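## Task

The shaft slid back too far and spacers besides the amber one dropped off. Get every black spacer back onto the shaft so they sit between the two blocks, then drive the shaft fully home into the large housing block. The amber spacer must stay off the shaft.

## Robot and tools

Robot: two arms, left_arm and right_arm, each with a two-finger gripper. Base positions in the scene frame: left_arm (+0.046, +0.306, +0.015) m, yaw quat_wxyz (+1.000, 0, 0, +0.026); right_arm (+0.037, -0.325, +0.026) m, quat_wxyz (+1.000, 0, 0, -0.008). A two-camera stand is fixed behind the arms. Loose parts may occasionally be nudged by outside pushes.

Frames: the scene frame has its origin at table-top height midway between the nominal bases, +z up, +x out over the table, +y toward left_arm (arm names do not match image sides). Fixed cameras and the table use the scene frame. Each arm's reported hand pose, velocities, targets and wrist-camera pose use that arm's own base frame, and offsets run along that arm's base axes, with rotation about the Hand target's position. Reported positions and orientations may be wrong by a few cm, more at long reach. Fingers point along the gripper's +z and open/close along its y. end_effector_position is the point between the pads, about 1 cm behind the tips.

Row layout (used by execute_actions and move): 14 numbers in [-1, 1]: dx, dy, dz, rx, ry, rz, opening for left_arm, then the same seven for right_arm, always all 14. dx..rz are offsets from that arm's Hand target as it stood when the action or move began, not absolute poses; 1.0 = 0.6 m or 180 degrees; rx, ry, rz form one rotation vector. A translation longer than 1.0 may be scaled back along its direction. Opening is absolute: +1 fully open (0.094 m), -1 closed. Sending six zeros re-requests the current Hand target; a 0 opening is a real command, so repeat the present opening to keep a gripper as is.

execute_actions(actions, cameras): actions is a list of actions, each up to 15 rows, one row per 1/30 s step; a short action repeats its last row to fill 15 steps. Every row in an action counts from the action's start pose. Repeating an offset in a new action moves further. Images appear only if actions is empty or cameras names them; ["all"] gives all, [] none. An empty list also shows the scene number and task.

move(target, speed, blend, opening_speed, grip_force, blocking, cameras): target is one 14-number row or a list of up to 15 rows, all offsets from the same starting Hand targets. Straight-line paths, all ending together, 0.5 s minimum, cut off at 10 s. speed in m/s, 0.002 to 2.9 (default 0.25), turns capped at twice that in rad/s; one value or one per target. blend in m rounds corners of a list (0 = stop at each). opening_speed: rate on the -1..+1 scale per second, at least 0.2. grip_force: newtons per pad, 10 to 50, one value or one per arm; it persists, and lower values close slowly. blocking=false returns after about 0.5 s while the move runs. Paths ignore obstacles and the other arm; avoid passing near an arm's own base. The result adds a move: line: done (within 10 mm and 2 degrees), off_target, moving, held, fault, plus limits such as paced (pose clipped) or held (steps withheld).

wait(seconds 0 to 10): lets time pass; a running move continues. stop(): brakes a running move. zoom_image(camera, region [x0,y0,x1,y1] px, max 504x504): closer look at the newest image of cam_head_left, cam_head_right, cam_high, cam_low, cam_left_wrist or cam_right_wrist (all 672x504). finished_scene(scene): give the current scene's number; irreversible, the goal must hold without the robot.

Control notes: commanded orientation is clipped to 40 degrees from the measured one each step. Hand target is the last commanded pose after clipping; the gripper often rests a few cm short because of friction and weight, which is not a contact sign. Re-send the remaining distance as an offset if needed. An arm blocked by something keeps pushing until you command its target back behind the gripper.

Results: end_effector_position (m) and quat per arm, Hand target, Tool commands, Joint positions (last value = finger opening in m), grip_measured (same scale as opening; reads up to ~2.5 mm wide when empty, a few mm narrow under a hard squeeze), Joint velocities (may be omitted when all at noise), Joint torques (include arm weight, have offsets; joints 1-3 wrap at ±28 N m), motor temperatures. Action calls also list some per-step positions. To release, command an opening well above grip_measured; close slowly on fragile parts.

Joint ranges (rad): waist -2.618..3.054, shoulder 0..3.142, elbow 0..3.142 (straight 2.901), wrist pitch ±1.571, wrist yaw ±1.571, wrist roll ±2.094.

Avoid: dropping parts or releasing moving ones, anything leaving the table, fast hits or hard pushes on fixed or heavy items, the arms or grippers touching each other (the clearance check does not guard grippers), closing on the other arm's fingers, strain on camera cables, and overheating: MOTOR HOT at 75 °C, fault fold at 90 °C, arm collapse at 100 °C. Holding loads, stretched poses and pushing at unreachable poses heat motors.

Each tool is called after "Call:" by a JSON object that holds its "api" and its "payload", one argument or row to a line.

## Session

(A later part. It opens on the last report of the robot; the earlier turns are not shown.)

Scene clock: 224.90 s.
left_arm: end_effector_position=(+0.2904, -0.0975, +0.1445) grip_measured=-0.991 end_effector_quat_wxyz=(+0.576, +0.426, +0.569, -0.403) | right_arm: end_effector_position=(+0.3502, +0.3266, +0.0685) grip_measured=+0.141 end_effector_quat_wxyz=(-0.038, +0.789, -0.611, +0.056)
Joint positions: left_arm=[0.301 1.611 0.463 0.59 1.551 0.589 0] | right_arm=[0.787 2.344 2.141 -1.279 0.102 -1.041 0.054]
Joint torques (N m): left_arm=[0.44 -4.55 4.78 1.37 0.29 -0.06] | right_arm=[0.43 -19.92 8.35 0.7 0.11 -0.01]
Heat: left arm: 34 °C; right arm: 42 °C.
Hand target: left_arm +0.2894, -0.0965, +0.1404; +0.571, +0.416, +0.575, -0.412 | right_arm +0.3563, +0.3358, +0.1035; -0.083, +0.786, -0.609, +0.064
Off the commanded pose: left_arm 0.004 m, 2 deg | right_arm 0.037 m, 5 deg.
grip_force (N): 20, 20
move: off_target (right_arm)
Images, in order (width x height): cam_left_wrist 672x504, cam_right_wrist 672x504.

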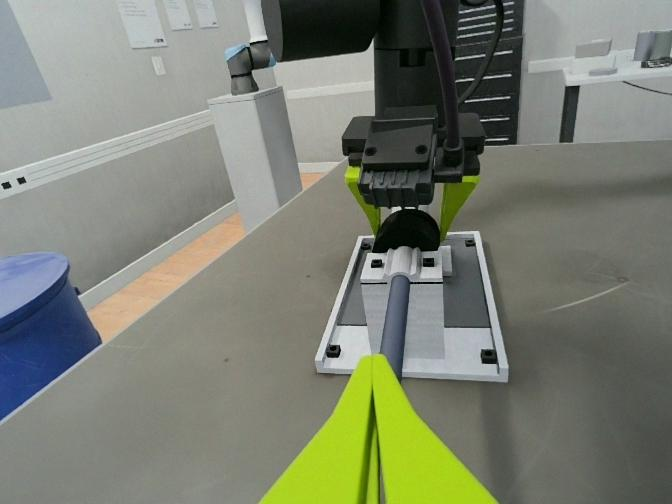

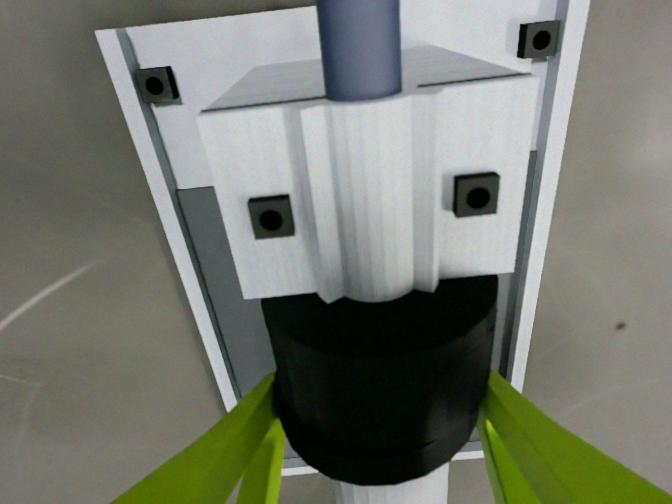

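Call:
{"api": "move", "payload": {
  "target": [0,0,0,0,0,0,-1,0.0042,0.0011,0,0.0021,-0.0081,0,-1],
  "speed": 0.03,
  "cameras": ["cam_left_wrist", "cam_right_wrist"]
}}

Call:
{"api": "zoom_image", "payload": {
  "camera": "cam_left_wrist",
  "region": [365, 190, 455, 270]
}}

Scene clock: 226.30 s.
left_arm: end_effector_position=(+0.2904, -0.0975, +0.1445) grip_measured=-0.991 end_effector_quat_wxyz=(+0.576, +0.426, +0.569, -0.403) | right_arm: end_effector_position=(+0.3567, +0.3297, +0.0761) grip_measured=+0.141 end_effector_quat_wxyz=(-0.056, +0.787, -0.611, +0.065)
Joint positions: left_arm=[0.301 1.611 0.463 0.59 1.551 0.589 0] | right_arm=[0.787 2.329 2.141 -1.254 0.115 -1.041 0.054]
Joint torques (N m): left_arm=[0.43 -4.53 4.78 1.37 0.29 -0.06] | right_arm=[0.62 -19.88 6.16 0.88 0.1 -0.02]
Heat: left arm: 34 °C; right arm: 42 °C.
Hand target: left_arm +0.2894, -0.0965, +0.1404; +0.571, +0.416, +0.575, -0.412 | right_arm +0.3588, +0.3365, +0.1036; -0.094, +0.785, -0.608, +0.072
Off the commanded pose: left_arm 0.004 m, 2 deg | right_arm 0.028 m, 4 deg.
grip_force (N): 20, 20
move: off_target (right_arm)
Images, in order (width x height): cam_left_wrist 672x504, cam_right_wrist 672x504.

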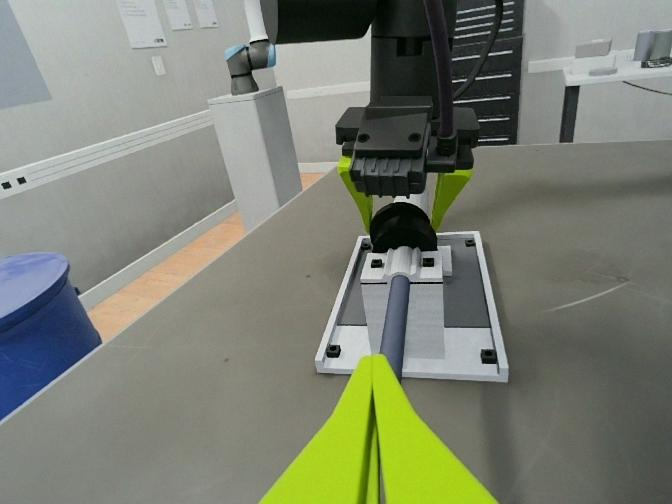

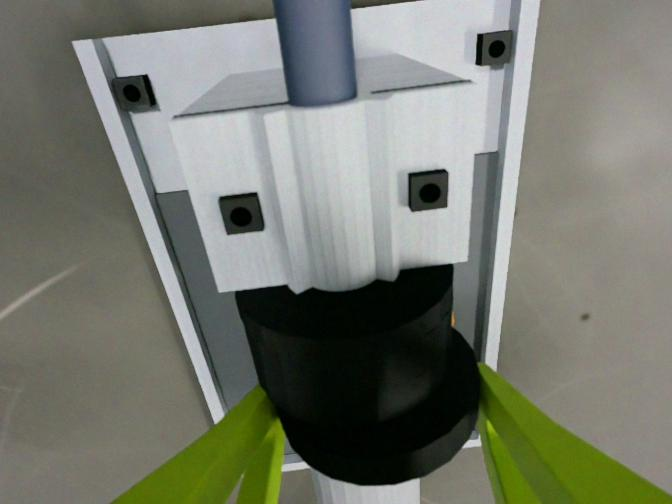

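Scaled by 5.600 from the camera's 672x504 image, which has a finer 960x720 frame.

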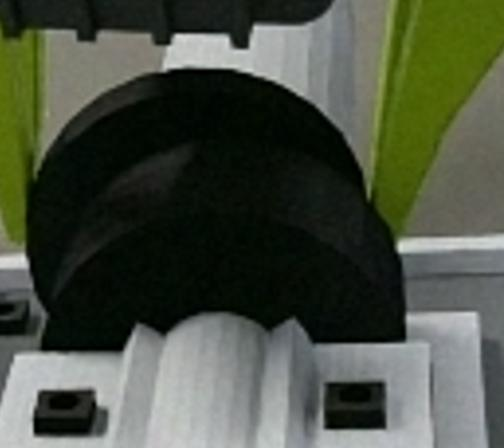

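Call:
{"api": "move", "payload": {
  "target": [0,0,0,0,0,0,-1,-0.0073,-0.0019,-0.01,-0.0021,0.0081,0,-1],
  "speed": 0.03,
  "cameras": ["cam_left_wrist"]
}}

Call:
{"api": "zoom_image", "payload": {
  "camera": "cam_left_wrist",
  "region": [365, 190, 455, 270]
}}

Scene clock: 228.13 s.
left_arm: end_effector_position=(+0.2904, -0.0975, +0.1445) grip_measured=-0.991 end_effector_quat_wxyz=(+0.576, +0.426, +0.569, -0.403) | right_arm: end_effector_position=(+0.3568, +0.3296, +0.0761) grip_measured=+0.141 end_effector_quat_wxyz=(-0.056, +0.787, -0.611, +0.066)
Joint positions: left_arm=[0.301 1.611 0.463 0.59 1.551 0.589 0] | right_arm=[0.787 2.329 2.141 -1.254 0.116 -1.041 0.054]
Joint torques (N m): left_arm=[0.43 -4.53 4.78 1.37 0.29 -0.06] | right_arm=[0.62 -19.03 5.78 0.79 -0.04 0.01]
Heat: left arm: 34 °C; right arm: 42 °C.
Hand target: left_arm +0.2894, -0.0965, +0.1404; +0.571, +0.416, +0.575, -0.412 | right_arm +0.3544, +0.3353, +0.0976; -0.083, +0.786, -0.609, +0.064
Off the commanded pose: left_arm 0.004 m, 2 deg | right_arm 0.022 m, 3 deg.
grip_force (N): 20, 20
move: off_target (right_arm)
Images, in order (width x height): cam_left_wrist 672x504.

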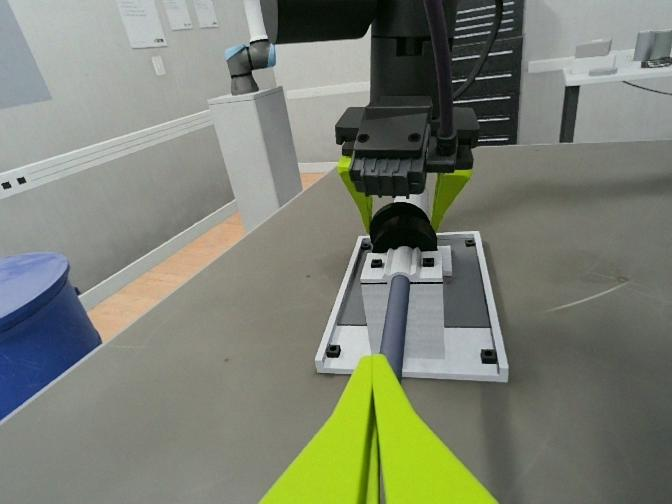

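Scaled by 5.600 from the camera's 672x504 image, which has a finer 960x720 frame.

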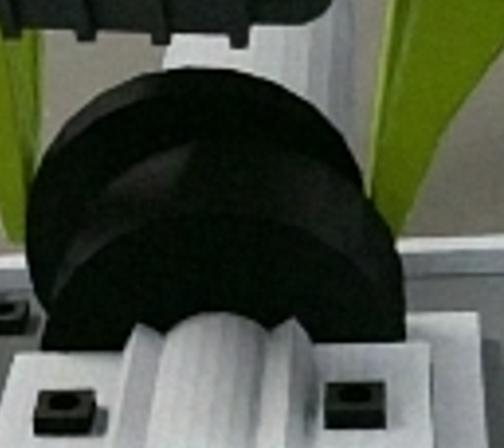

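Call:
{"api": "move", "payload": {
  "target": [0,0,0,0,0,0,-1,-0.0015,0,-0.008,-0.0007,0.0027,0,-1],
  "speed": 0.03
}}

Scene clock: 229.67 s.
left_arm: end_effector_position=(+0.2904, -0.0975, +0.1445) grip_measured=-0.991 end_effector_quat_wxyz=(+0.576, +0.426, +0.569, -0.403) | right_arm: end_effector_position=(+0.3568, +0.3296, +0.0761) grip_measured=+0.141 end_effector_quat_wxyz=(-0.056, +0.787, -0.611, +0.066)
Joint positions: left_arm=[0.301 1.611 0.463 0.59 1.551 0.589 0] | right_arm=[0.787 2.329 2.141 -1.254 0.116 -1.041 0.054]
Joint torques (N m): left_arm=[0.44 -4.55 4.78 1.37 0.29 -0.06] | right_arm=[0.57 -18.44 5.26 0.85 -0.08 0.01]
Heat: left arm: 34 °C; right arm: 42 °C.
Hand target: left_arm +0.2894, -0.0965, +0.1404; +0.571, +0.416, +0.575, -0.412 | right_arm +0.3535, +0.3353, +0.0928; -0.080, +0.787, -0.609, +0.062
Off the commanded pose: left_arm 0.004 m, 2 deg | right_arm 0.018 m, 3 deg.
grip_force (N): 20, 20
move: off_target (right_arm)

Call:
{"api": "move", "payload": {
  "target": [0,0,0,0,0,0,-1,-0.002,-0.0004,-0.008,-0.0012,0.0046,0,-1],
  "speed": 0.03
}}

Scene clock: 230.60 s.
left_arm: end_effector_position=(+0.2904, -0.0975, +0.1445) grip_measured=-0.991 end_effector_quat_wxyz=(+0.576, +0.426, +0.569, -0.403) | right_arm: end_effector_position=(+0.3568, +0.3296, +0.0761) grip_measured=+0.141 end_effector_quat_wxyz=(-0.056, +0.787, -0.611, +0.065)
Joint positions: left_arm=[0.301 1.611 0.463 0.59 1.551 0.589 0] | right_arm=[0.787 2.329 2.141 -1.254 0.116 -1.041 0.054]
Joint torques (N m): left_arm=[0.43 -4.55 4.78 1.37 0.29 -0.06] | right_arm=[0.49 -17.4 5.33 0.81 -0.16 0.01]
Heat: left arm: 34 °C; right arm: 42 °C.
Hand target: left_arm +0.2894, -0.0965, +0.1404; +0.571, +0.416, +0.575, -0.412 | right_arm +0.3523, +0.3351, +0.0880; -0.074, +0.787, -0.610, +0.057
Off the commanded pose: left_arm 0.004 m, 2 deg | right_arm 0.014 m, 2 deg.
grip_force (N): 20, 20
move: off_target (right_arm)

Call:
{"api": "move", "payload": {
  "target": [0,0,0,0,0,0,-1,-0.0028,-0.0006,-0.005,-0.0015,0.0057,0,-1],
  "speed": 0.03
}}

Scene clock: 231.53 s.
left_arm: end_effector_position=(+0.2904, -0.0975, +0.1445) grip_measured=-0.991 end_effector_quat_wxyz=(+0.576, +0.426, +0.569, -0.403) | right_arm: end_effector_position=(+0.3566, +0.3298, +0.0761) grip_measured=+0.141 end_effector_quat_wxyz=(-0.057, +0.787, -0.611, +0.064)
Joint positions: left_arm=[0.301 1.611 0.463 0.59 1.551 0.589 0] | right_arm=[0.787 2.329 2.141 -1.254 0.114 -1.041 0.054]
Joint torques (N m): left_arm=[0.44 -4.55 4.78 1.37 0.29 -0.06] | right_arm=[0.36 -16.2 6.2 0.65 -0.24 0.01]
Heat: left arm: 34 °C; right arm: 41 °C.
Hand target: left_arm +0.2894, -0.0965, +0.1404; +0.571, +0.416, +0.575, -0.412 | right_arm +0.3506, +0.3347, +0.0850; -0.067, +0.788, -0.610, +0.051
Off the commanded pose: left_arm 0.004 m, 2 deg | right_arm 0.012 m, 2 deg.
grip_force (N): 20, 20
move: off_target (right_arm)

Call:
{"api": "move", "payload": {
  "target": [0,0,0,0,0,0,-1,-0.003,-0.0008,-0.012,0,0,0,-1],
  "speed": 0.03
}}

Scene clock: 233.80 s.
left_arm: end_effector_position=(+0.2904, -0.0975, +0.1445) grip_measured=-0.991 end_effector_quat_wxyz=(+0.576, +0.426, +0.569, -0.403) | right_arm: end_effector_position=(+0.3524, +0.3279, +0.0663) grip_measured=+0.141 end_effector_quat_wxyz=(-0.048, +0.788, -0.611, +0.059)
Joint positions: left_arm=[0.301 1.611 0.463 0.59 1.551 0.589 0] | right_arm=[0.787 2.329 2.105 -1.237 0.105 -1.041 0.054]
Joint torques (N m): left_arm=[0.43 -4.55 4.78 1.37 0.29 -0.06] | right_arm=[0.5 -17.18 5.46 0.8 -0.15 0.03]
Heat: left arm: 34 °C; right arm: 41 °C.
Hand target: left_arm +0.2894, -0.0965, +0.1404; +0.571, +0.416, +0.575, -0.412 | right_arm +0.3489, +0.3343, +0.0778; -0.067, +0.788, -0.610, +0.051
Off the commanded pose: left_arm 0.004 m, 2 deg | right_arm 0.014 m, 2 deg.
grip_force (N): 20, 20
move: off_target (right_arm)

Call:
{"api": "move", "payload": {
  "target": [0,0,0,0,0,0,-1,0.0041,0.0039,0.0195,0.002,-0.0021,0,-1],
  "speed": 0.03
}}

Scene clock: 239.60 s.
left_arm: end_effector_position=(+0.2904, -0.0975, +0.1445) grip_measured=-0.991 end_effector_quat_wxyz=(+0.576, +0.426, +0.569, -0.403) | right_arm: end_effector_position=(+0.3513, +0.3268, +0.0661) grip_measured=+0.141 end_effector_quat_wxyz=(-0.045, +0.788, -0.611, +0.059)
Joint positions: left_arm=[0.301 1.611 0.463 0.59 1.551 0.589 0] | right_arm=[0.787 2.329 2.105 -1.243 0.105 -1.041 0.054]
Joint torques (N m): left_arm=[0.44 -4.56 4.78 1.37 0.29 -0.06] | right_arm=[0.5 -16.77 9.48 0.48 -0.14 0.02]
Heat: left arm: 34 °C; right arm: 41 °C.
Hand target: left_arm +0.2894, -0.0965, +0.1404; +0.571, +0.416, +0.575, -0.412 | right_arm +0.3514, +0.3366, +0.0896; -0.071, +0.788, -0.610, +0.052
Off the commanded pose: left_arm 0.004 m, 2 deg | right_arm 0.025 m, 3 deg.
grip_force (N): 20, 20
move: off_target (right_arm)

Call:
{"api": "move", "payload": {
  "target": [0,0,0,0,0,0,-1,0.0033,0.0031,0.006,0.0028,-0.003,0,-1],
  "speed": 0.03,
  "cameras": ["cam_left_wrist", "cam_right_wrist"]
}}

Call:
{"api": "zoom_image", "payload": {
  "camera": "cam_left_wrist",
  "region": [365, 190, 455, 270]
}}

Scene clock: 241.00 s.
left_arm: end_effector_position=(+0.2904, -0.0975, +0.1445) grip_measured=-0.991 end_effector_quat_wxyz=(+0.576, +0.426, +0.569, -0.403) | right_arm: end_effector_position=(+0.3524, +0.3280, +0.0682) grip_measured=+0.141 end_effector_quat_wxyz=(-0.048, +0.788, -0.611, +0.059)
Joint positions: left_arm=[0.301 1.611 0.463 0.59 1.551 0.589 0] | right_arm=[0.787 2.329 2.113 -1.244 0.105 -1.041 0.054]
Joint torques (N m): left_arm=[0.43 -4.53 4.77 1.37 0.29 -0.06] | right_arm=[0.47 -16.94 9.63 0.51 -0.14 0.02]
Heat: left arm: 34 °C; right arm: 41 °C.
Hand target: left_arm +0.2894, -0.0965, +0.1404; +0.571, +0.416, +0.575, -0.412 | right_arm +0.3533, +0.3384, +0.0931; -0.078, +0.787, -0.610, +0.053
Off the commanded pose: left_arm 0.004 m, 2 deg | right_arm 0.027 m, 3 deg.
grip_force (N): 20, 20
move: off_target (right_arm)
Images, in order (width x height): cam_left_wrist 672x504, cam_right_wrist 672x504.

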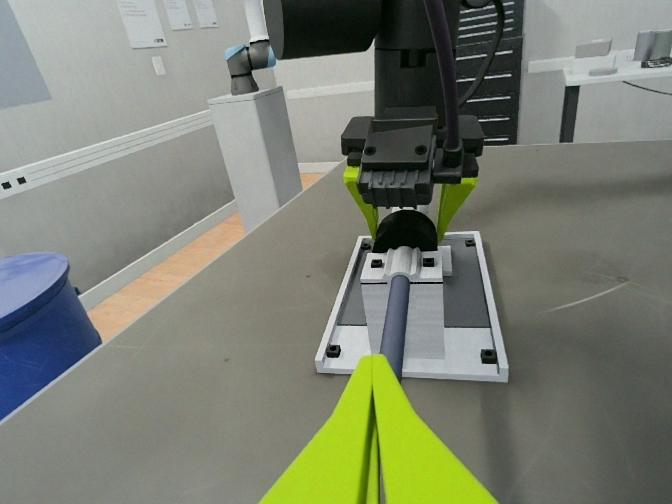

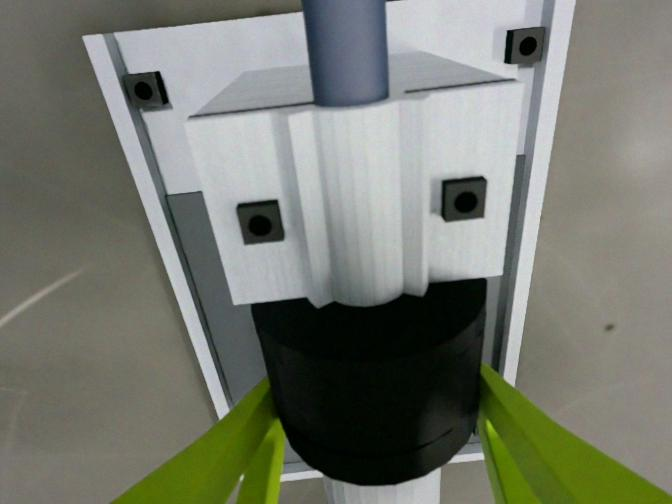

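Scaled by 5.600 from the camera's 672x504 image, which has a finer 960x720 frame.

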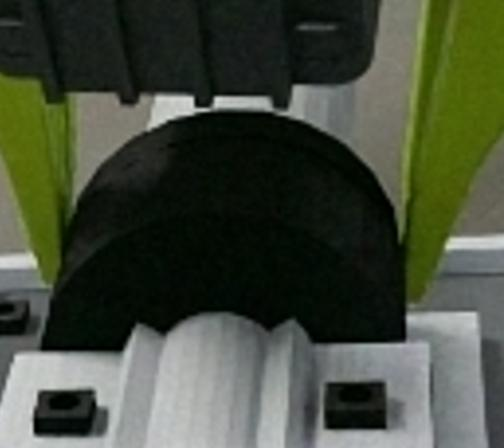

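Call:
{"api": "zoom_image", "payload": {
  "camera": "cam_left_wrist",
  "region": [370, 203, 442, 257]
}}

Call:
{"api": "zoom_image", "payload": {
  "camera": "cam_right_wrist",
  "region": [240, 270, 500, 500]
}}

Scaled by 7.000 from the camera's 672x504 image, which has a finer 960x720 frame.

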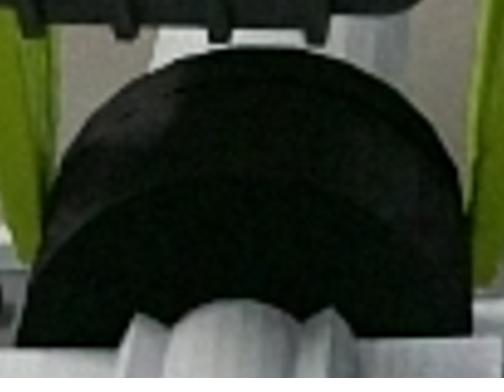

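Scaled by 1.938 from the camera's 672x504 image, which has a finer 960x720 frame.

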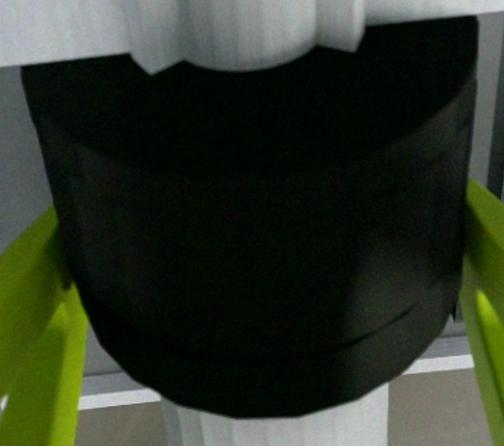

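Call:
{"api": "move", "payload": {
  "target": [0,0,0,0,0,0,-1,0.0011,0.001,0.0021,0.001,-0.0011,0,-1],
  "speed": 0.03
}}

Scene clock: 244.27 s.
left_arm: end_effector_position=(+0.2904, -0.0975, +0.1445) grip_measured=-0.991 end_effector_quat_wxyz=(+0.576, +0.426, +0.569, -0.403) | right_arm: end_effector_position=(+0.3524, +0.3280, +0.0682) grip_measured=+0.141 end_effector_quat_wxyz=(-0.048, +0.788, -0.611, +0.059)
Joint positions: left_arm=[0.301 1.611 0.463 0.59 1.551 0.589 0] | right_arm=[0.787 2.329 2.113 -1.244 0.105 -1.041 0.054]
Joint torques (N m): left_arm=[0.43 -4.55 4.78 1.37 0.29 -0.05] | right_arm=[0.49 -17.09 9.8 0.53 -0.14 0.02]
Heat: left arm: 34 °C; right arm: 40 °C.
Hand target: left_arm +0.2894, -0.0965, +0.1404; +0.571, +0.416, +0.575, -0.412 | right_arm +0.3540, +0.3390, +0.0944; -0.080, +0.787, -0.610, +0.054
Off the commanded pose: left_arm 0.004 m, 2 deg | right_arm 0.028 m, 4 deg.
grip_force (N): 20, 20
move: off_target (right_arm)

Call:
{"api": "move", "payload": {
  "target": [0,0,0,0,0,0,-1,0.0011,0.001,0.0021,0.001,-0.0011,0,-1],
  "speed": 0.05
}}

Scene clock: 245.17 s.
left_arm: end_effector_position=(+0.2904, -0.0975, +0.1445) grip_measured=-0.991 end_effector_quat_wxyz=(+0.576, +0.426, +0.569, -0.403) | right_arm: end_effector_position=(+0.3524, +0.3280, +0.0682) grip_measured=+0.141 end_effector_quat_wxyz=(-0.048, +0.788, -0.611, +0.059)
Joint positions: left_arm=[0.301 1.611 0.463 0.59 1.551 0.589 0] | right_arm=[0.787 2.329 2.113 -1.244 0.105 -1.041 0.054]
Joint torques (N m): left_arm=[0.46 -4.55 4.78 1.37 0.29 -0.07] | right_arm=[0.49 -17.24 9.95 0.54 -0.14 0.01]
Heat: left arm: 34 °C; right arm: 40 °C.
Hand target: left_arm +0.2894, -0.0965, +0.1404; +0.571, +0.416, +0.575, -0.412 | right_arm +0.3546, +0.3396, +0.0956; -0.082, +0.787, -0.610, +0.054
Off the commanded pose: left_arm 0.004 m, 2 deg | right_arm 0.030 m, 4 deg.
grip_force (N): 20, 20
move: off_target (right_arm)

Call:
{"api": "move", "payload": {
  "target": [0,0,0,0,0,0,-1,0.0011,0.001,0.0021,0.001,-0.0011,0,-1],
  "speed": 0.1
}}

Scene clock: 246.70 s.
left_arm: end_effector_position=(+0.2904, -0.0975, +0.1445) grip_measured=-0.991 end_effector_quat_wxyz=(+0.576, +0.426, +0.569, -0.403) | right_arm: end_effector_position=(+0.3524, +0.3280, +0.0682) grip_measured=+0.141 end_effector_quat_wxyz=(-0.048, +0.788, -0.611, +0.059)
Joint positions: left_arm=[0.301 1.611 0.463 0.59 1.551 0.589 0] | right_arm=[0.787 2.329 2.113 -1.244 0.105 -1.041 0.054]
Joint torques (N m): left_arm=[0.43 -4.55 4.78 1.37 0.29 -0.06] | right_arm=[0.49 -17.37 10.1 0.55 -0.14 0.02]
Heat: left arm: 34 °C; right arm: 40 °C.
Hand target: left_arm +0.2894, -0.0965, +0.1404; +0.571, +0.416, +0.575, -0.412 | right_arm +0.3553, +0.3402, +0.0969; -0.084, +0.786, -0.610, +0.054
Off the commanded pose: left_arm 0.004 m, 2 deg | right_arm 0.031 m, 4 deg.
grip_force (N): 20, 20
move: off_target (right_arm)

Call:
{"api": "move", "payload": {
  "target": [0,0,0,0,0,0,-1,0.0011,0.001,0.0021,0.001,-0.0011,0,-1],
  "speed": 0.1
}}

Scene clock: 247.63 s.
left_arm: end_effector_position=(+0.2904, -0.0975, +0.1445) grip_measured=-0.991 end_effector_quat_wxyz=(+0.576, +0.426, +0.569, -0.403) | right_arm: end_effector_position=(+0.3535, +0.3291, +0.0703) grip_measured=+0.141 end_effector_quat_wxyz=(-0.051, +0.787, -0.611, +0.059)
Joint positions: left_arm=[0.301 1.611 0.463 0.59 1.551 0.589 0] | right_arm=[0.787 2.329 2.121 -1.245 0.105 -1.041 0.054]
Joint torques (N m): left_arm=[0.44 -4.53 4.79 1.37 0.28 -0.06] | right_arm=[0.49 -17.4 9.78 0.59 -0.13 0.01]
Heat: left arm: 34 °C; right arm: 40 °C.
Hand target: left_arm +0.2894, -0.0965, +0.1404; +0.571, +0.416, +0.575, -0.412 | right_arm +0.3560, +0.3409, +0.0981; -0.087, +0.786, -0.610, +0.055
Off the commanded pose: left_arm 0.004 m, 2 deg | right_arm 0.030 m, 4 deg.
grip_force (N): 20, 20
move: off_target (right_arm)

Call:
{"api": "move", "payload": {
  "target": [0,0,0,0,0,0,-1,-0.0028,-0.0026,-0.0005,-0.003,0.0032,0,-1],
  "speed": 0.05,
  "cameras": ["cam_left_wrist", "cam_right_wrist"]
}}

Call:
{"api": "zoom_image", "payload": {
  "camera": "cam_left_wrist",
  "region": [370, 203, 442, 257]
}}

Call:
{"api": "zoom_image", "payload": {
  "camera": "cam_right_wrist",
  "region": [240, 270, 500, 500]
}}

Scene clock: 249.20 s.
left_arm: end_effector_position=(+0.2904, -0.0975, +0.1445) grip_measured=-0.991 end_effector_quat_wxyz=(+0.576, +0.426, +0.569, -0.403) | right_arm: end_effector_position=(+0.3534, +0.3289, +0.0741) grip_measured=+0.141 end_effector_quat_wxyz=(-0.051, +0.787, -0.611, +0.059)
Joint positions: left_arm=[0.301 1.611 0.463 0.59 1.551 0.589 0] | right_arm=[0.787 2.329 2.136 -1.261 0.105 -1.041 0.054]
Joint torques (N m): left_arm=[0.43 -4.53 4.78 1.37 0.29 -0.06] | right_arm=[0.49 -16.65 9.7 0.54 -0.14 0.02]
Heat: left arm: 34 °C; right arm: 40 °C.
Hand target: left_arm +0.2894, -0.0965, +0.1404; +0.571, +0.416, +0.575, -0.412 | right_arm +0.3542, +0.3393, +0.0979; -0.080, +0.787, -0.610, +0.054
Off the commanded pose: left_arm 0.004 m, 2 deg | right_arm 0.026 m, 3 deg.
grip_force (N): 20, 20
move: off_target (right_arm)
Images, in order (width x height): cam_left_wrist 672x504, cam_right_wrist 672x504.

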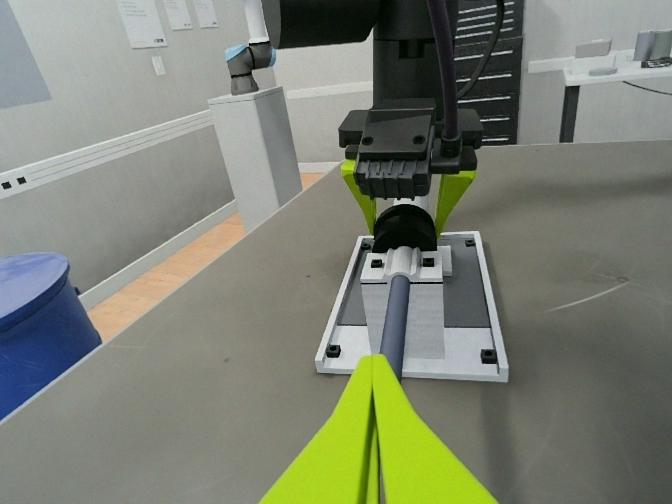

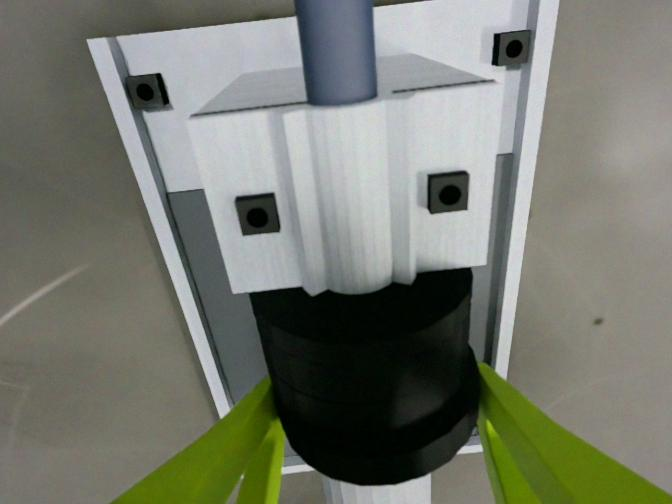

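Scaled by 7.000 from the camera's 672x504 image, which has a finer 960x720 frame.

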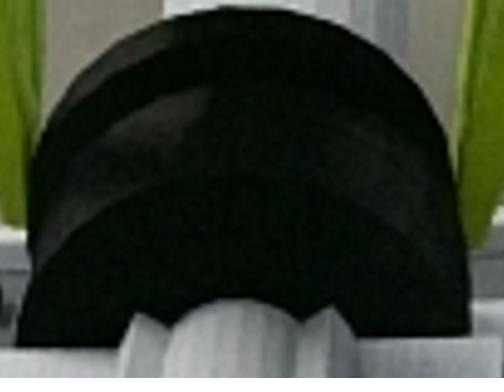

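Scaled by 1.938 from the camera's 672x504 image, which has a finer 960x720 frame.

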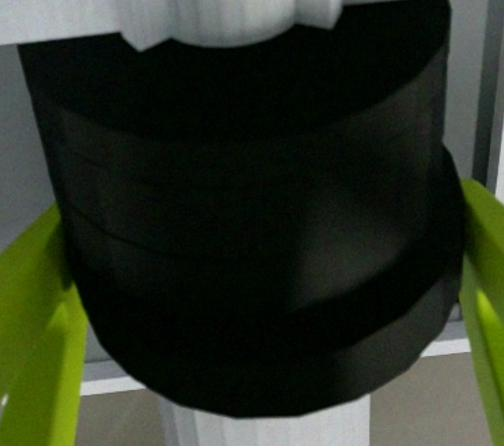

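Call:
{"api": "move", "payload": {
  "target": [0,0,0,0,0,0,-1,-0.0066,-0.0061,-0.0222,-0.0043,0.0047,0,-1],
  "speed": 0.05
}}

Scene clock: 252.37 s.
left_arm: end_effector_position=(+0.2904, -0.0975, +0.1445) grip_measured=-0.991 end_effector_quat_wxyz=(+0.576, +0.426, +0.569, -0.403) | right_arm: end_effector_position=(+0.3534, +0.3289, +0.0741) grip_measured=+0.141 end_effector_quat_wxyz=(-0.051, +0.787, -0.611, +0.059)
Joint positions: left_arm=[0.301 1.611 0.463 0.59 1.551 0.589 0] | right_arm=[0.787 2.329 2.136 -1.26 0.105 -1.041 0.054]
Joint torques (N m): left_arm=[0.43 -4.55 4.78 1.37 0.29 -0.05] | right_arm=[0.53 -16.87 5.53 0.84 -0.15 0.02]
Heat: left arm: 34 °C; right arm: 40 °C.
Hand target: left_arm +0.2894, -0.0965, +0.1404; +0.571, +0.416, +0.575, -0.412 | right_arm +0.3503, +0.3356, +0.0845; -0.070, +0.788, -0.610, +0.052
Off the commanded pose: left_arm 0.004 m, 2 deg | right_arm 0.013 m, 2 deg.
grip_force (N): 20, 20
move: off_target (right_arm)

Call:
{"api": "move", "payload": {
  "target": [0,0,0,0,0,0,-1,-0.002,-0.0019,-0.0038,-0.0017,0.0019,0,-1],
  "speed": 0.05
}}

Scene clock: 253.43 s.
left_arm: end_effector_position=(+0.2904, -0.0975, +0.1445) grip_measured=-0.991 end_effector_quat_wxyz=(+0.576, +0.426, +0.569, -0.403) | right_arm: end_effector_position=(+0.3534, +0.3289, +0.0741) grip_measured=+0.141 end_effector_quat_wxyz=(-0.051, +0.787, -0.612, +0.059)
Joint positions: left_arm=[0.301 1.611 0.463 0.59 1.551 0.589 0] | right_arm=[0.787 2.329 2.136 -1.26 0.105 -1.04 0.054]
Joint torques (N m): left_arm=[0.44 -4.57 4.79 1.37 0.29 -0.06] | right_arm=[0.51 -16.72 5.14 0.83 -0.15 0.02]
Heat: left arm: 34 °C; right arm: 40 °C.
Hand target: left_arm +0.2894, -0.0965, +0.1404; +0.571, +0.416, +0.575, -0.412 | right_arm +0.3491, +0.3345, +0.0823; -0.066, +0.788, -0.610, +0.051
Off the commanded pose: left_arm 0.004 m, 2 deg | right_arm 0.011 m, 2 deg.
grip_force (N): 20, 20
move: off_target (right_arm)

Call:
{"api": "move", "payload": {
  "target": [0,0,0,0,0,0,-1,-0.0015,-0.0014,-0.0028,-0.0013,0.0014,0,-1],
  "speed": 0.05
}}

Scene clock: 254.33 s.
left_arm: end_effector_position=(+0.2904, -0.0975, +0.1445) grip_measured=-0.991 end_effector_quat_wxyz=(+0.576, +0.426, +0.569, -0.403) | right_arm: end_effector_position=(+0.3520, +0.3277, +0.0715) grip_measured=+0.141 end_effector_quat_wxyz=(-0.047, +0.788, -0.612, +0.059)
Joint positions: left_arm=[0.301 1.611 0.463 0.59 1.551 0.589 0] | right_arm=[0.787 2.329 2.126 -1.259 0.104 -1.04 0.054]
Joint torques (N m): left_arm=[0.43 -4.53 4.78 1.37 0.29 -0.06] | right_arm=[0.51 -16.65 5.45 0.8 -0.15 0.02]
Heat: left arm: 34 °C; right arm: 40 °C.
Hand target: left_arm +0.2894, -0.0965, +0.1404; +0.571, +0.416, +0.575, -0.412 | right_arm +0.3482, +0.3337, +0.0805; -0.063, +0.788, -0.610, +0.051
Off the commanded pose: left_arm 0.004 m, 2 deg | right_arm 0.011 m, 2 deg.
grip_force (N): 20, 20
move: off_target (right_arm)

Call:
{"api": "move", "payload": {
  "target": [0,0,0,0,0,0,-1,0.0033,0.0031,-0.004,0.0041,-0.0044,0,-1],
  "speed": 0.05
}}

Scene clock: 255.73 s.
left_arm: end_effector_position=(+0.2904, -0.0975, +0.1445) grip_measured=-0.991 end_effector_quat_wxyz=(+0.576, +0.426, +0.569, -0.403) | right_arm: end_effector_position=(+0.3530, +0.3287, +0.0639) grip_measured=+0.141 end_effector_quat_wxyz=(-0.050, +0.787, -0.612, +0.059)
Joint positions: left_arm=[0.301 1.611 0.463 0.59 1.551 0.589 0] | right_arm=[0.787 2.329 2.096 -1.223 0.104 -1.04 0.054]
Joint torques (N m): left_arm=[0.43 -4.55 4.78 1.37 0.28 -0.06] | right_arm=[0.5 -17.78 5.44 0.83 -0.14 0.02]
Heat: left arm: 34 °C; right arm: 40 °C.
Hand target: left_arm +0.2894, -0.0965, +0.1404; +0.571, +0.416, +0.575, -0.412 | right_arm +0.3502, +0.3356, +0.0782; -0.073, +0.787, -0.610, +0.052
Off the commanded pose: left_arm 0.004 m, 2 deg | right_arm 0.016 m, 3 deg.
grip_force (N): 20, 20
move: off_target (right_arm)

Call:
{"api": "move", "payload": {
  "target": [0,0,0,0,0,0,-1,0.0009,0.0008,0.021,0.0005,-0.0005,0,-1],
  "speed": 0.05
}}

Scene clock: 258.37 s.
left_arm: end_effector_position=(+0.2904, -0.0975, +0.1445) grip_measured=-0.991 end_effector_quat_wxyz=(+0.576, +0.426, +0.569, -0.403) | right_arm: end_effector_position=(+0.3520, +0.3277, +0.0637) grip_measured=+0.141 end_effector_quat_wxyz=(-0.047, +0.788, -0.612, +0.058)
Joint positions: left_arm=[0.301 1.611 0.463 0.59 1.551 0.589 0] | right_arm=[0.787 2.329 2.096 -1.229 0.104 -1.04 0.054]
Joint torques (N m): left_arm=[0.42 -4.57 4.78 1.37 0.29 -0.06] | right_arm=[0.49 -17.83 9.11 0.43 -0.14 0.01]
Heat: left arm: 34 °C; right arm: 40 °C.
Hand target: left_arm +0.2894, -0.0965, +0.1404; +0.571, +0.416, +0.575, -0.412 | right_arm +0.3507, +0.3360, +0.0908; -0.074, +0.787, -0.610, +0.052
Off the commanded pose: left_arm 0.004 m, 2 deg | right_arm 0.028 m, 3 deg.
grip_force (N): 20, 20
move: off_target (right_arm)

Call:
{"api": "move", "payload": {
  "target": [0,0,0,0,0,0,-1,-0.0005,-0.0004,0.0043,-0.0004,0.0005,0,-1],
  "speed": 0.05
}}

Scene clock: 259.57 s.
left_arm: end_effector_position=(+0.2904, -0.0975, +0.1445) grip_measured=-0.991 end_effector_quat_wxyz=(+0.576, +0.426, +0.569, -0.403) | right_arm: end_effector_position=(+0.3514, +0.3271, +0.0655) grip_measured=+0.141 end_effector_quat_wxyz=(-0.045, +0.788, -0.612, +0.058)
Joint positions: left_arm=[0.301 1.611 0.463 0.59 1.551 0.589 0] | right_arm=[0.787 2.329 2.103 -1.24 0.104 -1.04 0.054]
Joint torques (N m): left_arm=[0.43 -4.55 4.78 1.37 0.29 -0.06] | right_arm=[0.49 -17.72 9.51 0.4 -0.15 0.01]
Heat: left arm: 34 °C; right arm: 40 °C.
Hand target: left_arm +0.2894, -0.0965, +0.1404; +0.571, +0.416, +0.575, -0.412 | right_arm +0.3504, +0.3358, +0.0933; -0.073, +0.787, -0.610, +0.052
Off the commanded pose: left_arm 0.004 m, 2 deg | right_arm 0.029 m, 3 deg.
grip_force (N): 20, 20
move: off_target (right_arm)

Call:
{"api": "move", "payload": {
  "target": [0,0,0,0,0,0,-1,0.0024,0.0023,0.0052,0.002,-0.0021,0,-1],
  "speed": 0.05
}}

Scene clock: 260.90 s.
left_arm: end_effector_position=(+0.2904, -0.0975, +0.1445) grip_measured=-0.991 end_effector_quat_wxyz=(+0.576, +0.426, +0.569, -0.403) | right_arm: end_effector_position=(+0.3510, +0.3267, +0.0677) grip_measured=+0.141 end_effector_quat_wxyz=(-0.044, +0.788, -0.612, +0.058)
Joint positions: left_arm=[0.301 1.611 0.463 0.59 1.551 0.589 0] | right_arm=[0.787 2.329 2.112 -1.251 0.104 -1.04 0.054]
Joint torques (N m): left_arm=[0.43 -4.53 4.79 1.37 0.29 -0.06] | right_arm=[0.49 -17.76 9.61 0.49 -0.14 0.02]
Heat: left arm: 34 °C; right arm: 40 °C.
Hand target: left_arm +0.2894, -0.0965, +0.1404; +0.571, +0.416, +0.575, -0.412 | right_arm +0.3519, +0.3372, +0.0965; -0.077, +0.787, -0.610, +0.053
Off the commanded pose: left_arm 0.004 m, 2 deg | right_arm 0.031 m, 4 deg.
grip_force (N): 20, 20
move: off_target (right_arm)

Call:
{"api": "move", "payload": {
  "target": [0,0,0,0,0,0,-1,0.0073,0.0068,0.0038,0.0061,-0.0065,0,-1],
  "speed": 0.05
}}

Scene clock: 262.17 s.
left_arm: end_effector_position=(+0.2904, -0.0975, +0.1445) grip_measured=-0.991 end_effector_quat_wxyz=(+0.576, +0.426, +0.569, -0.403) | right_arm: end_effector_position=(+0.3510, +0.3267, +0.0677) grip_measured=+0.141 end_effector_quat_wxyz=(-0.044, +0.788, -0.612, +0.058)
Joint positions: left_arm=[0.301 1.611 0.463 0.59 1.551 0.589 0] | right_arm=[0.787 2.329 2.112 -1.251 0.104 -1.04 0.054]
Joint torques (N m): left_arm=[0.44 -4.52 4.79 1.37 0.29 -0.06] | right_arm=[0.49 -18.37 9.28 0.75 -0.13 0]
Heat: left arm: 34 °C; right arm: 40 °C.
Hand target: left_arm +0.2894, -0.0965, +0.1404; +0.571, +0.416, +0.575, -0.412 | right_arm +0.3562, +0.3413, +0.0987; -0.091, +0.786, -0.610, +0.055
Off the commanded pose: left_arm 0.004 m, 2 deg | right_arm 0.035 m, 5 deg.
grip_force (N): 20, 20
move: off_target (right_arm)

Call:
{"api": "move", "payload": {
  "target": [0,0,0,0,0,0,-1,0.0067,0.0062,0.0055,0.0052,-0.0056,0,-1],
  "speed": 0.05
}}

Scene clock: 263.77 s.
left_arm: end_effector_position=(+0.2904, -0.0975, +0.1445) grip_measured=-0.991 end_effector_quat_wxyz=(+0.576, +0.426, +0.569, -0.403) | right_arm: end_effector_position=(+0.3530, +0.3287, +0.0680) grip_measured=+0.141 end_effector_quat_wxyz=(-0.050, +0.787, -0.612, +0.059)
Joint positions: left_arm=[0.301 1.611 0.463 0.59 1.551 0.589 0] | right_arm=[0.787 2.329 2.112 -1.239 0.104 -1.04 0.054]
Joint torques (N m): left_arm=[0.43 -4.56 4.78 1.37 0.29 -0.06] | right_arm=[0.49 -18.71 9.62 0.84 -0.12 0]
Heat: left arm: 34 °C; right arm: 40 °C.
Hand target: left_arm +0.2894, -0.0965, +0.1404; +0.571, +0.416, +0.575, -0.412 | right_arm +0.3602, +0.3450, +0.1020; -0.103, +0.784, -0.609, +0.057
Off the commanded pose: left_arm 0.004 m, 2 deg | right_arm 0.038 m, 6 deg.
grip_force (N): 20, 20
move: off_target (right_arm)

Call:
{"api": "move", "payload": {
  "target": [0,0,0,0,0,0,-1,-0.006,-0.0056,0.003,-0.0043,0.0047,0,-1],
  "speed": 0.05
}}

Scene clock: 265.33 s.
left_arm: end_effector_position=(+0.2904, -0.0975, +0.1445) grip_measured=-0.991 end_effector_quat_wxyz=(+0.576, +0.426, +0.569, -0.403) | right_arm: end_effector_position=(+0.3534, +0.3291, +0.0711) grip_measured=+0.141 end_effector_quat_wxyz=(-0.051, +0.787, -0.612, +0.059)
Joint positions: left_arm=[0.301 1.611 0.463 0.59 1.551 0.589 0] | right_arm=[0.787 2.329 2.124 -1.248 0.104 -1.04 0.054]
Joint torques (N m): left_arm=[0.43 -4.55 4.78 1.37 0.29 -0.06] | right_arm=[0.47 -18.39 9.85 0.6 -0.13 0.01]
Heat: left arm: 34 °C; right arm: 40 °C.
Hand target: left_arm +0.2894, -0.0965, +0.1404; +0.571, +0.416, +0.575, -0.412 | right_arm +0.3566, +0.3416, +0.1038; -0.093, +0.785, -0.610, +0.055
Off the commanded pose: left_arm 0.004 m, 2 deg | right_arm 0.035 m, 5 deg.
grip_force (N): 20, 20
move: off_target (right_arm)

Call:
{"api": "wait", "payload": {
  "seconds": 0,
  "cameras": ["cam_left_wrist", "cam_right_wrist"]
}}

Call:
{"api": "zoom_image", "payload": {
  "camera": "cam_left_wrist",
  "region": [370, 195, 442, 249]
}}

Call:
{"api": "zoom_image", "payload": {
  "camera": "cam_right_wrist",
  "region": [240, 330, 500, 500]
}}

Scene clock: 265.77 s.
left_arm: end_effector_position=(+0.2904, -0.0975, +0.1445) grip_measured=-0.991 end_effector_quat_wxyz=(+0.576, +0.426, +0.569, -0.403) | right_arm: end_effector_position=(+0.3534, +0.3291, +0.0711) grip_measured=+0.141 end_effector_quat_wxyz=(-0.051, +0.787, -0.612, +0.059)
Joint positions: left_arm=[0.301 1.611 0.463 0.59 1.551 0.589 0] | right_arm=[0.787 2.329 2.124 -1.248 0.104 -1.04 0.054]
Joint torques (N m): left_arm=[0.46 -4.53 4.77 1.37 0.29 -0.06] | right_arm=[0.46 -18.36 9.85 0.61 -0.13 0.01]
Heat: left arm: 34 °C; right arm: 40 °C.
Hand target: left_arm +0.2894, -0.0965, +0.1404; +0.571, +0.416, +0.575, -0.412 | right_arm +0.3566, +0.3416, +0.1038; -0.093, +0.785, -0.610, +0.055
Tool commands: left_gripper/opening=-1.0 right_gripper/opening=-1.0
Off the commanded pose: left_arm 0.004 m, 2 deg | right_arm 0.035 m, 5 deg.
grip_force (N): 20, 20
Images, in order (width x height): cam_left_wrist 672x504, cam_right_wrist 672x504.

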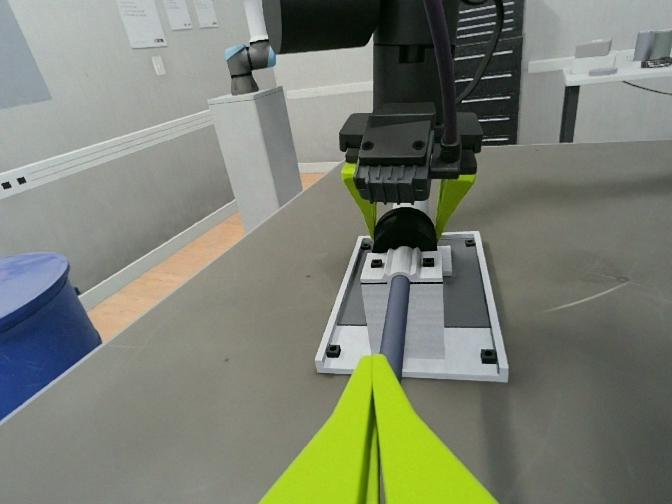

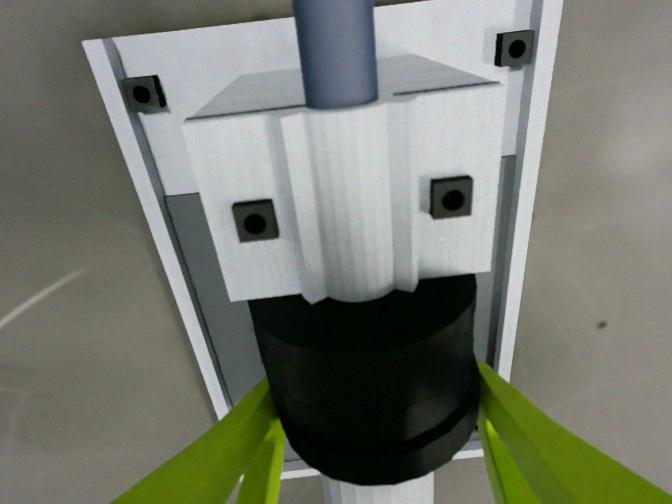

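Scaled by 7.000 from the camera's 672x504 image, which has a finer 960x720 frame.

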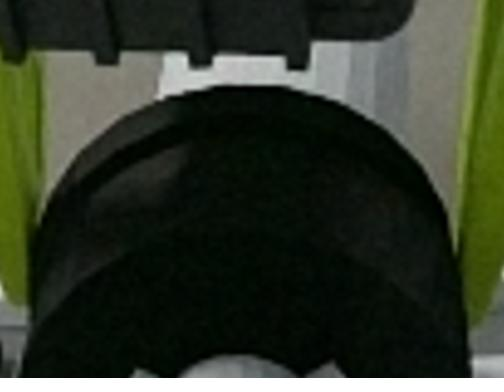

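Scaled by 1.938 from the camera's 672x504 image, which has a finer 960x720 frame.

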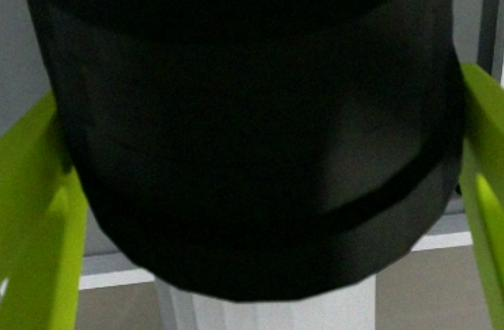

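Call:
{"api": "move", "payload": {
  "target": [0,0,0,0,0,0,-1,-0.0161,-0.015,-0.0262,-0.013,0.014,0,-1],
  "speed": 0.05
}}

Scene clock: 269.37 s.
left_arm: end_effector_position=(+0.2904, -0.0975, +0.1445) grip_measured=-0.991 end_effector_quat_wxyz=(+0.576, +0.426, +0.569, -0.403) | right_arm: end_effector_position=(+0.3524, +0.3282, +0.0709) grip_measured=+0.141 end_effector_quat_wxyz=(-0.049, +0.788, -0.612, +0.059)
Joint positions: left_arm=[0.301 1.611 0.463 0.59 1.551 0.589 0] | right_arm=[0.787 2.329 2.124 -1.254 0.104 -1.04 0.054]
Joint torques (N m): left_arm=[0.42 -4.56 4.79 1.37 0.29 -0.06] | right_arm=[0.5 -17.44 6.82 0.52 -0.15 0.03]
Heat: left arm: 34 °C; right arm: 40 °C.
Hand target: left_arm +0.2894, -0.0965, +0.1404; +0.571, +0.416, +0.575, -0.412 | right_arm +0.3470, +0.3326, +0.0881; -0.063, +0.788, -0.610, +0.050
Off the commanded pose: left_arm 0.004 m, 2 deg | right_arm 0.019 m, 2 deg.
grip_force (N): 20, 20
move: off_target (right_arm)

Call:
{"api": "move", "payload": {
  "target": [0,0,0,0,0,0,-1,-0.0003,-0.0002,-0.013,-0.0006,0.0007,0,-1],
  "speed": 0.05
}}

Scene clock: 270.50 s.
left_arm: end_effector_position=(+0.2904, -0.0975, +0.1445) grip_measured=-0.991 end_effector_quat_wxyz=(+0.576, +0.426, +0.569, -0.403) | right_arm: end_effector_position=(+0.3509, +0.3268, +0.0685) grip_measured=+0.141 end_effector_quat_wxyz=(-0.044, +0.788, -0.612, +0.058)
Joint positions: left_arm=[0.301 1.611 0.463 0.59 1.551 0.589 0] | right_arm=[0.787 2.329 2.115 -1.254 0.104 -1.04 0.054]
Joint torques (N m): left_arm=[0.44 -4.55 4.78 1.37 0.29 -0.06] | right_arm=[0.5 -17.26 5.46 0.75 -0.16 0.02]
Heat: left arm: 34 °C; right arm: 40 °C.
Hand target: left_arm +0.2894, -0.0965, +0.1404; +0.571, +0.416, +0.575, -0.412 | right_arm +0.3469, +0.3325, +0.0804; -0.062, +0.788, -0.610, +0.050
Off the commanded pose: left_arm 0.004 m, 2 deg | right_arm 0.014 m, 2 deg.
grip_force (N): 20, 20
move: off_target (right_arm)

Call:
{"api": "move", "payload": {
  "target": [0,0,0,0,0,0,-1,0.0057,0.0053,0.0008,0.0043,-0.0047,0,-1],
  "speed": 0.05
}}

Scene clock: 271.80 s.
left_arm: end_effector_position=(+0.2904, -0.0975, +0.1445) grip_measured=-0.991 end_effector_quat_wxyz=(+0.576, +0.426, +0.569, -0.403) | right_arm: end_effector_position=(+0.3529, +0.3288, +0.0688) grip_measured=+0.141 end_effector_quat_wxyz=(-0.050, +0.787, -0.612, +0.058)
Joint positions: left_arm=[0.301 1.611 0.463 0.59 1.551 0.589 0] | right_arm=[0.787 2.329 2.115 -1.242 0.104 -1.04 0.054]
Joint torques (N m): left_arm=[0.43 -4.56 4.77 1.37 0.28 -0.06] | right_arm=[0.49 -17.44 5.24 0.88 -0.14 0.02]
Heat: left arm: 34 °C; right arm: 40 °C.
Hand target: left_arm +0.2894, -0.0965, +0.1404; +0.571, +0.416, +0.575, -0.412 | right_arm +0.3502, +0.3357, +0.0808; -0.072, +0.787, -0.610, +0.052
Off the commanded pose: left_arm 0.004 m, 2 deg | right_arm 0.014 m, 3 deg.
grip_force (N): 20, 20
move: off_target (right_arm)

Call:
{"api": "move", "payload": {
  "target": [0.0067,-0.022,-0.08,0,0,0,-1,0,0,0,0,0,0,-1],
  "speed": 0.12,
  "cameras": ["cam_left_wrist"]
}}

Scene clock: 274.73 s.
left_arm: end_effector_position=(+0.2968, -0.1072, +0.0972) grip_measured=-0.991 end_effector_quat_wxyz=(+0.568, +0.432, +0.574, -0.401) | right_arm: end_effector_position=(+0.3529, +0.3288, +0.0688) grip_measured=+0.141 end_effector_quat_wxyz=(-0.050, +0.787, -0.612, +0.058)
Joint positions: left_arm=[0.257 1.849 0.436 0.862 1.508 0.58 0] | right_arm=[0.787 2.329 2.115 -1.242 0.104 -1.04 0.054]
Joint torques (N m): left_arm=[-0.44 -5.41 2.91 1.49 0.27 -0.07] | right_arm=[0.5 -17.43 5.27 0.88 -0.15 0.01]
Heat: left arm: 34 °C; right arm: 40 °C.
Hand target: left_arm +0.2933, -0.1097, +0.0923; +0.571, +0.416, +0.575, -0.412 | right_arm +0.3502, +0.3357, +0.0808; -0.072, +0.787, -0.610, +0.052
Off the commanded pose: left_arm 0.006 m, 2 deg | right_arm 0.014 m, 3 deg.
grip_force (N): 20, 20
move: off_target (right_arm)
Images, in order (width x height): cam_left_wrist 672x504.

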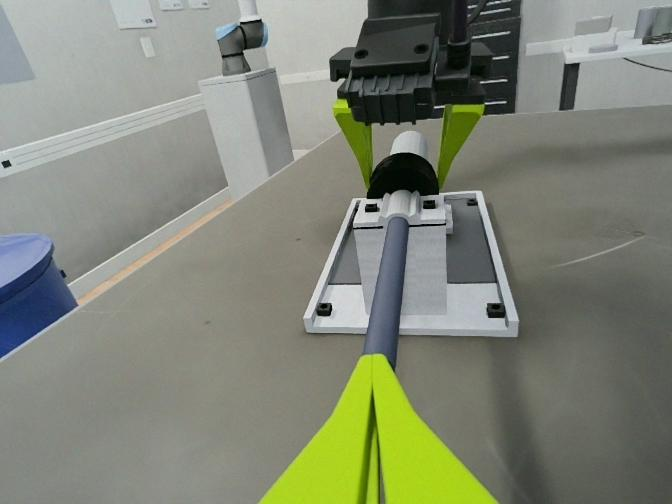

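Call:
{"api": "zoom_image", "payload": {
  "camera": "cam_left_wrist",
  "region": [350, 130, 458, 220]
}}

Call:
{"api": "zoom_image", "payload": {
  "camera": "cam_left_wrist",
  "region": [320, 300, 460, 420]
}}

Scaled by 4.667 from the camera's 672x504 image, which has a finer 960x720 frame.

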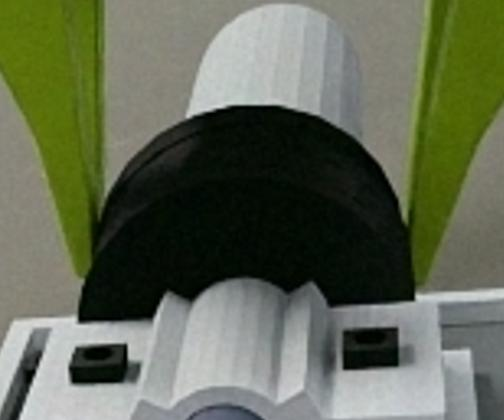

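Scaled by 3.600 from the camera's 672x504 image, which has a finer 960x720 frame.

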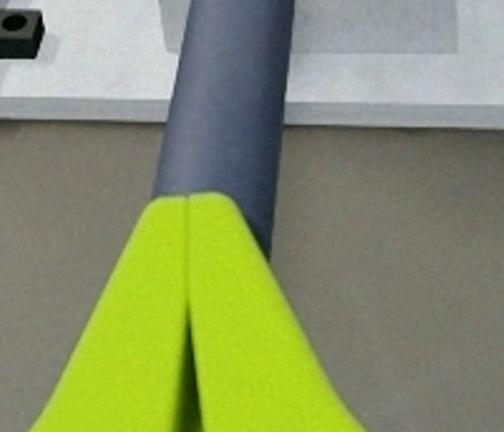

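Call:
{"api": "move", "payload": {
  "target": [0.0052,-0.0159,-0.0392,0,0,0,-1,0,0,0,0,0,0,-1],
  "speed": 0.08,
  "cameras": ["cam_left_wrist"]
}}

Call:
{"api": "zoom_image", "payload": {
  "camera": "cam_left_wrist",
  "region": [320, 280, 460, 420]
}}

Scene clock: 286.67 s.
left_arm: end_effector_position=(+0.2998, -0.1169, +0.0739) grip_measured=-0.991 end_effector_quat_wxyz=(+0.567, +0.432, +0.575, -0.401) | right_arm: end_effector_position=(+0.3529, +0.3288, +0.0688) grip_measured=+0.141 end_effector_quat_wxyz=(-0.050, +0.787, -0.612, +0.058)
Joint positions: left_arm=[0.216 2.046 0.41 1.278 1.469 0.385 0] | right_arm=[0.787 2.329 2.115 -1.242 0.104 -1.04 0.054]
Joint torques (N m): left_arm=[-0.47 -5.89 1.68 1.59 0.17 -0.06] | right_arm=[0.5 -17.43 5.27 0.87 -0.15 0.02]
Heat: left arm: 34 °C; right arm: 41 °C.
Hand target: left_arm +0.2965, -0.1192, +0.0688; +0.571, +0.416, +0.575, -0.412 | right_arm +0.3502, +0.3357, +0.0808; -0.072, +0.787, -0.610, +0.052
Off the commanded pose: left_arm 0.007 m, 2 deg | right_arm 0.014 m, 3 deg.
grip_force (N): 20, 20
move: off_target (right_arm)
Images, in order (width x height): cam_left_wrist 672x504.

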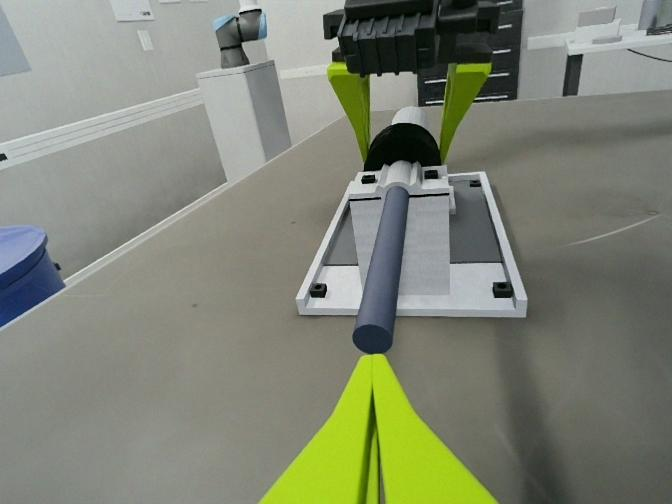

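Scaled by 3.600 from the camera's 672x504 image, which has a finer 960x720 frame.

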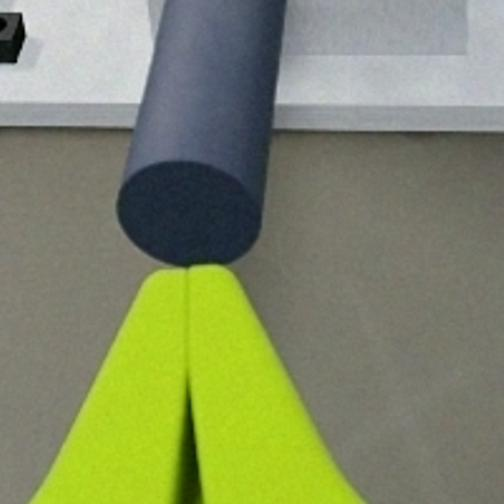

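Call:
{"api": "move", "payload": {
  "target": [0,0,-0.025,0,0,0,-1,0,0,0,0,0,0,-1],
  "speed": 0.06,
  "cameras": ["cam_left_wrist"]
}}

Call:
{"api": "zoom_image", "payload": {
  "camera": "cam_left_wrist",
  "region": [320, 260, 460, 400]
}}

Scene clock: 291.30 s.
left_arm: end_effector_position=(+0.2981, -0.1172, +0.0537) grip_measured=-0.991 end_effector_quat_wxyz=(+0.557, +0.412, +0.588, -0.417) | right_arm: end_effector_position=(+0.3529, +0.3288, +0.0688) grip_measured=+0.141 end_effector_quat_wxyz=(-0.050, +0.787, -0.612, +0.058)
Joint positions: left_arm=[0.216 2.201 0.41 1.495 1.465 0.263 0] | right_arm=[0.787 2.329 2.115 -1.242 0.104 -1.04 0.054]
Joint torques (N m): left_arm=[-0.54 -6.17 0.85 2.18 0.13 -0.05] | right_arm=[0.5 -17.43 5.26 0.88 -0.14 0.02]
Heat: left arm: 35 °C; right arm: 41 °C.
Hand target: left_arm +0.2964, -0.1192, +0.0538; +0.571, +0.416, +0.575, -0.412 | right_arm +0.3502, +0.3357, +0.0808; -0.072, +0.787, -0.610, +0.052
Off the commanded pose: left_arm 0.003 m, 2 deg | right_arm 0.014 m, 3 deg.
grip_force (N): 20, 20
move: off_target (right_arm)
Images, in order (width x height): cam_left_wrist 672x504.

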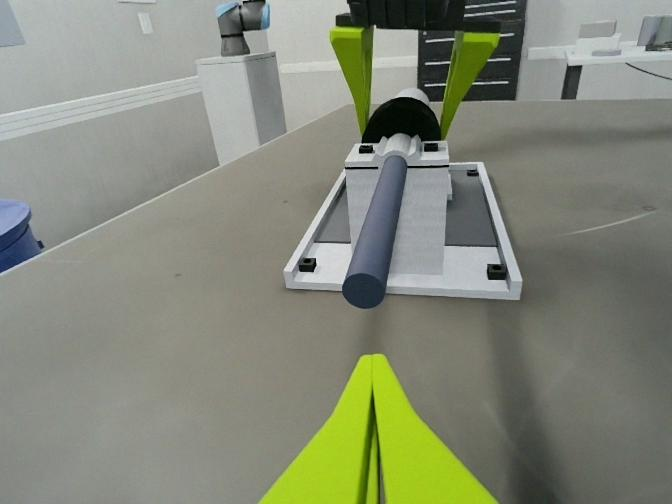

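Scaled by 3.600 from the camera's 672x504 image, which has a finer 960x720 frame.

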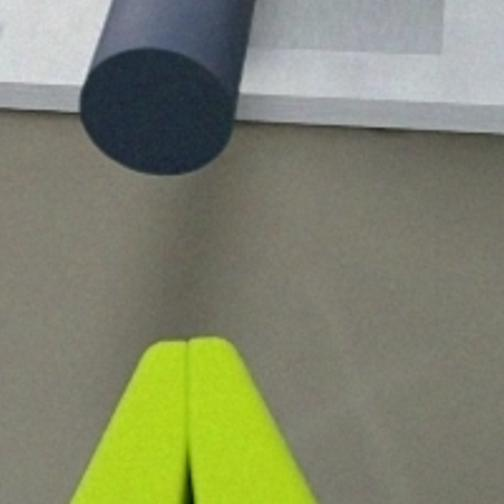

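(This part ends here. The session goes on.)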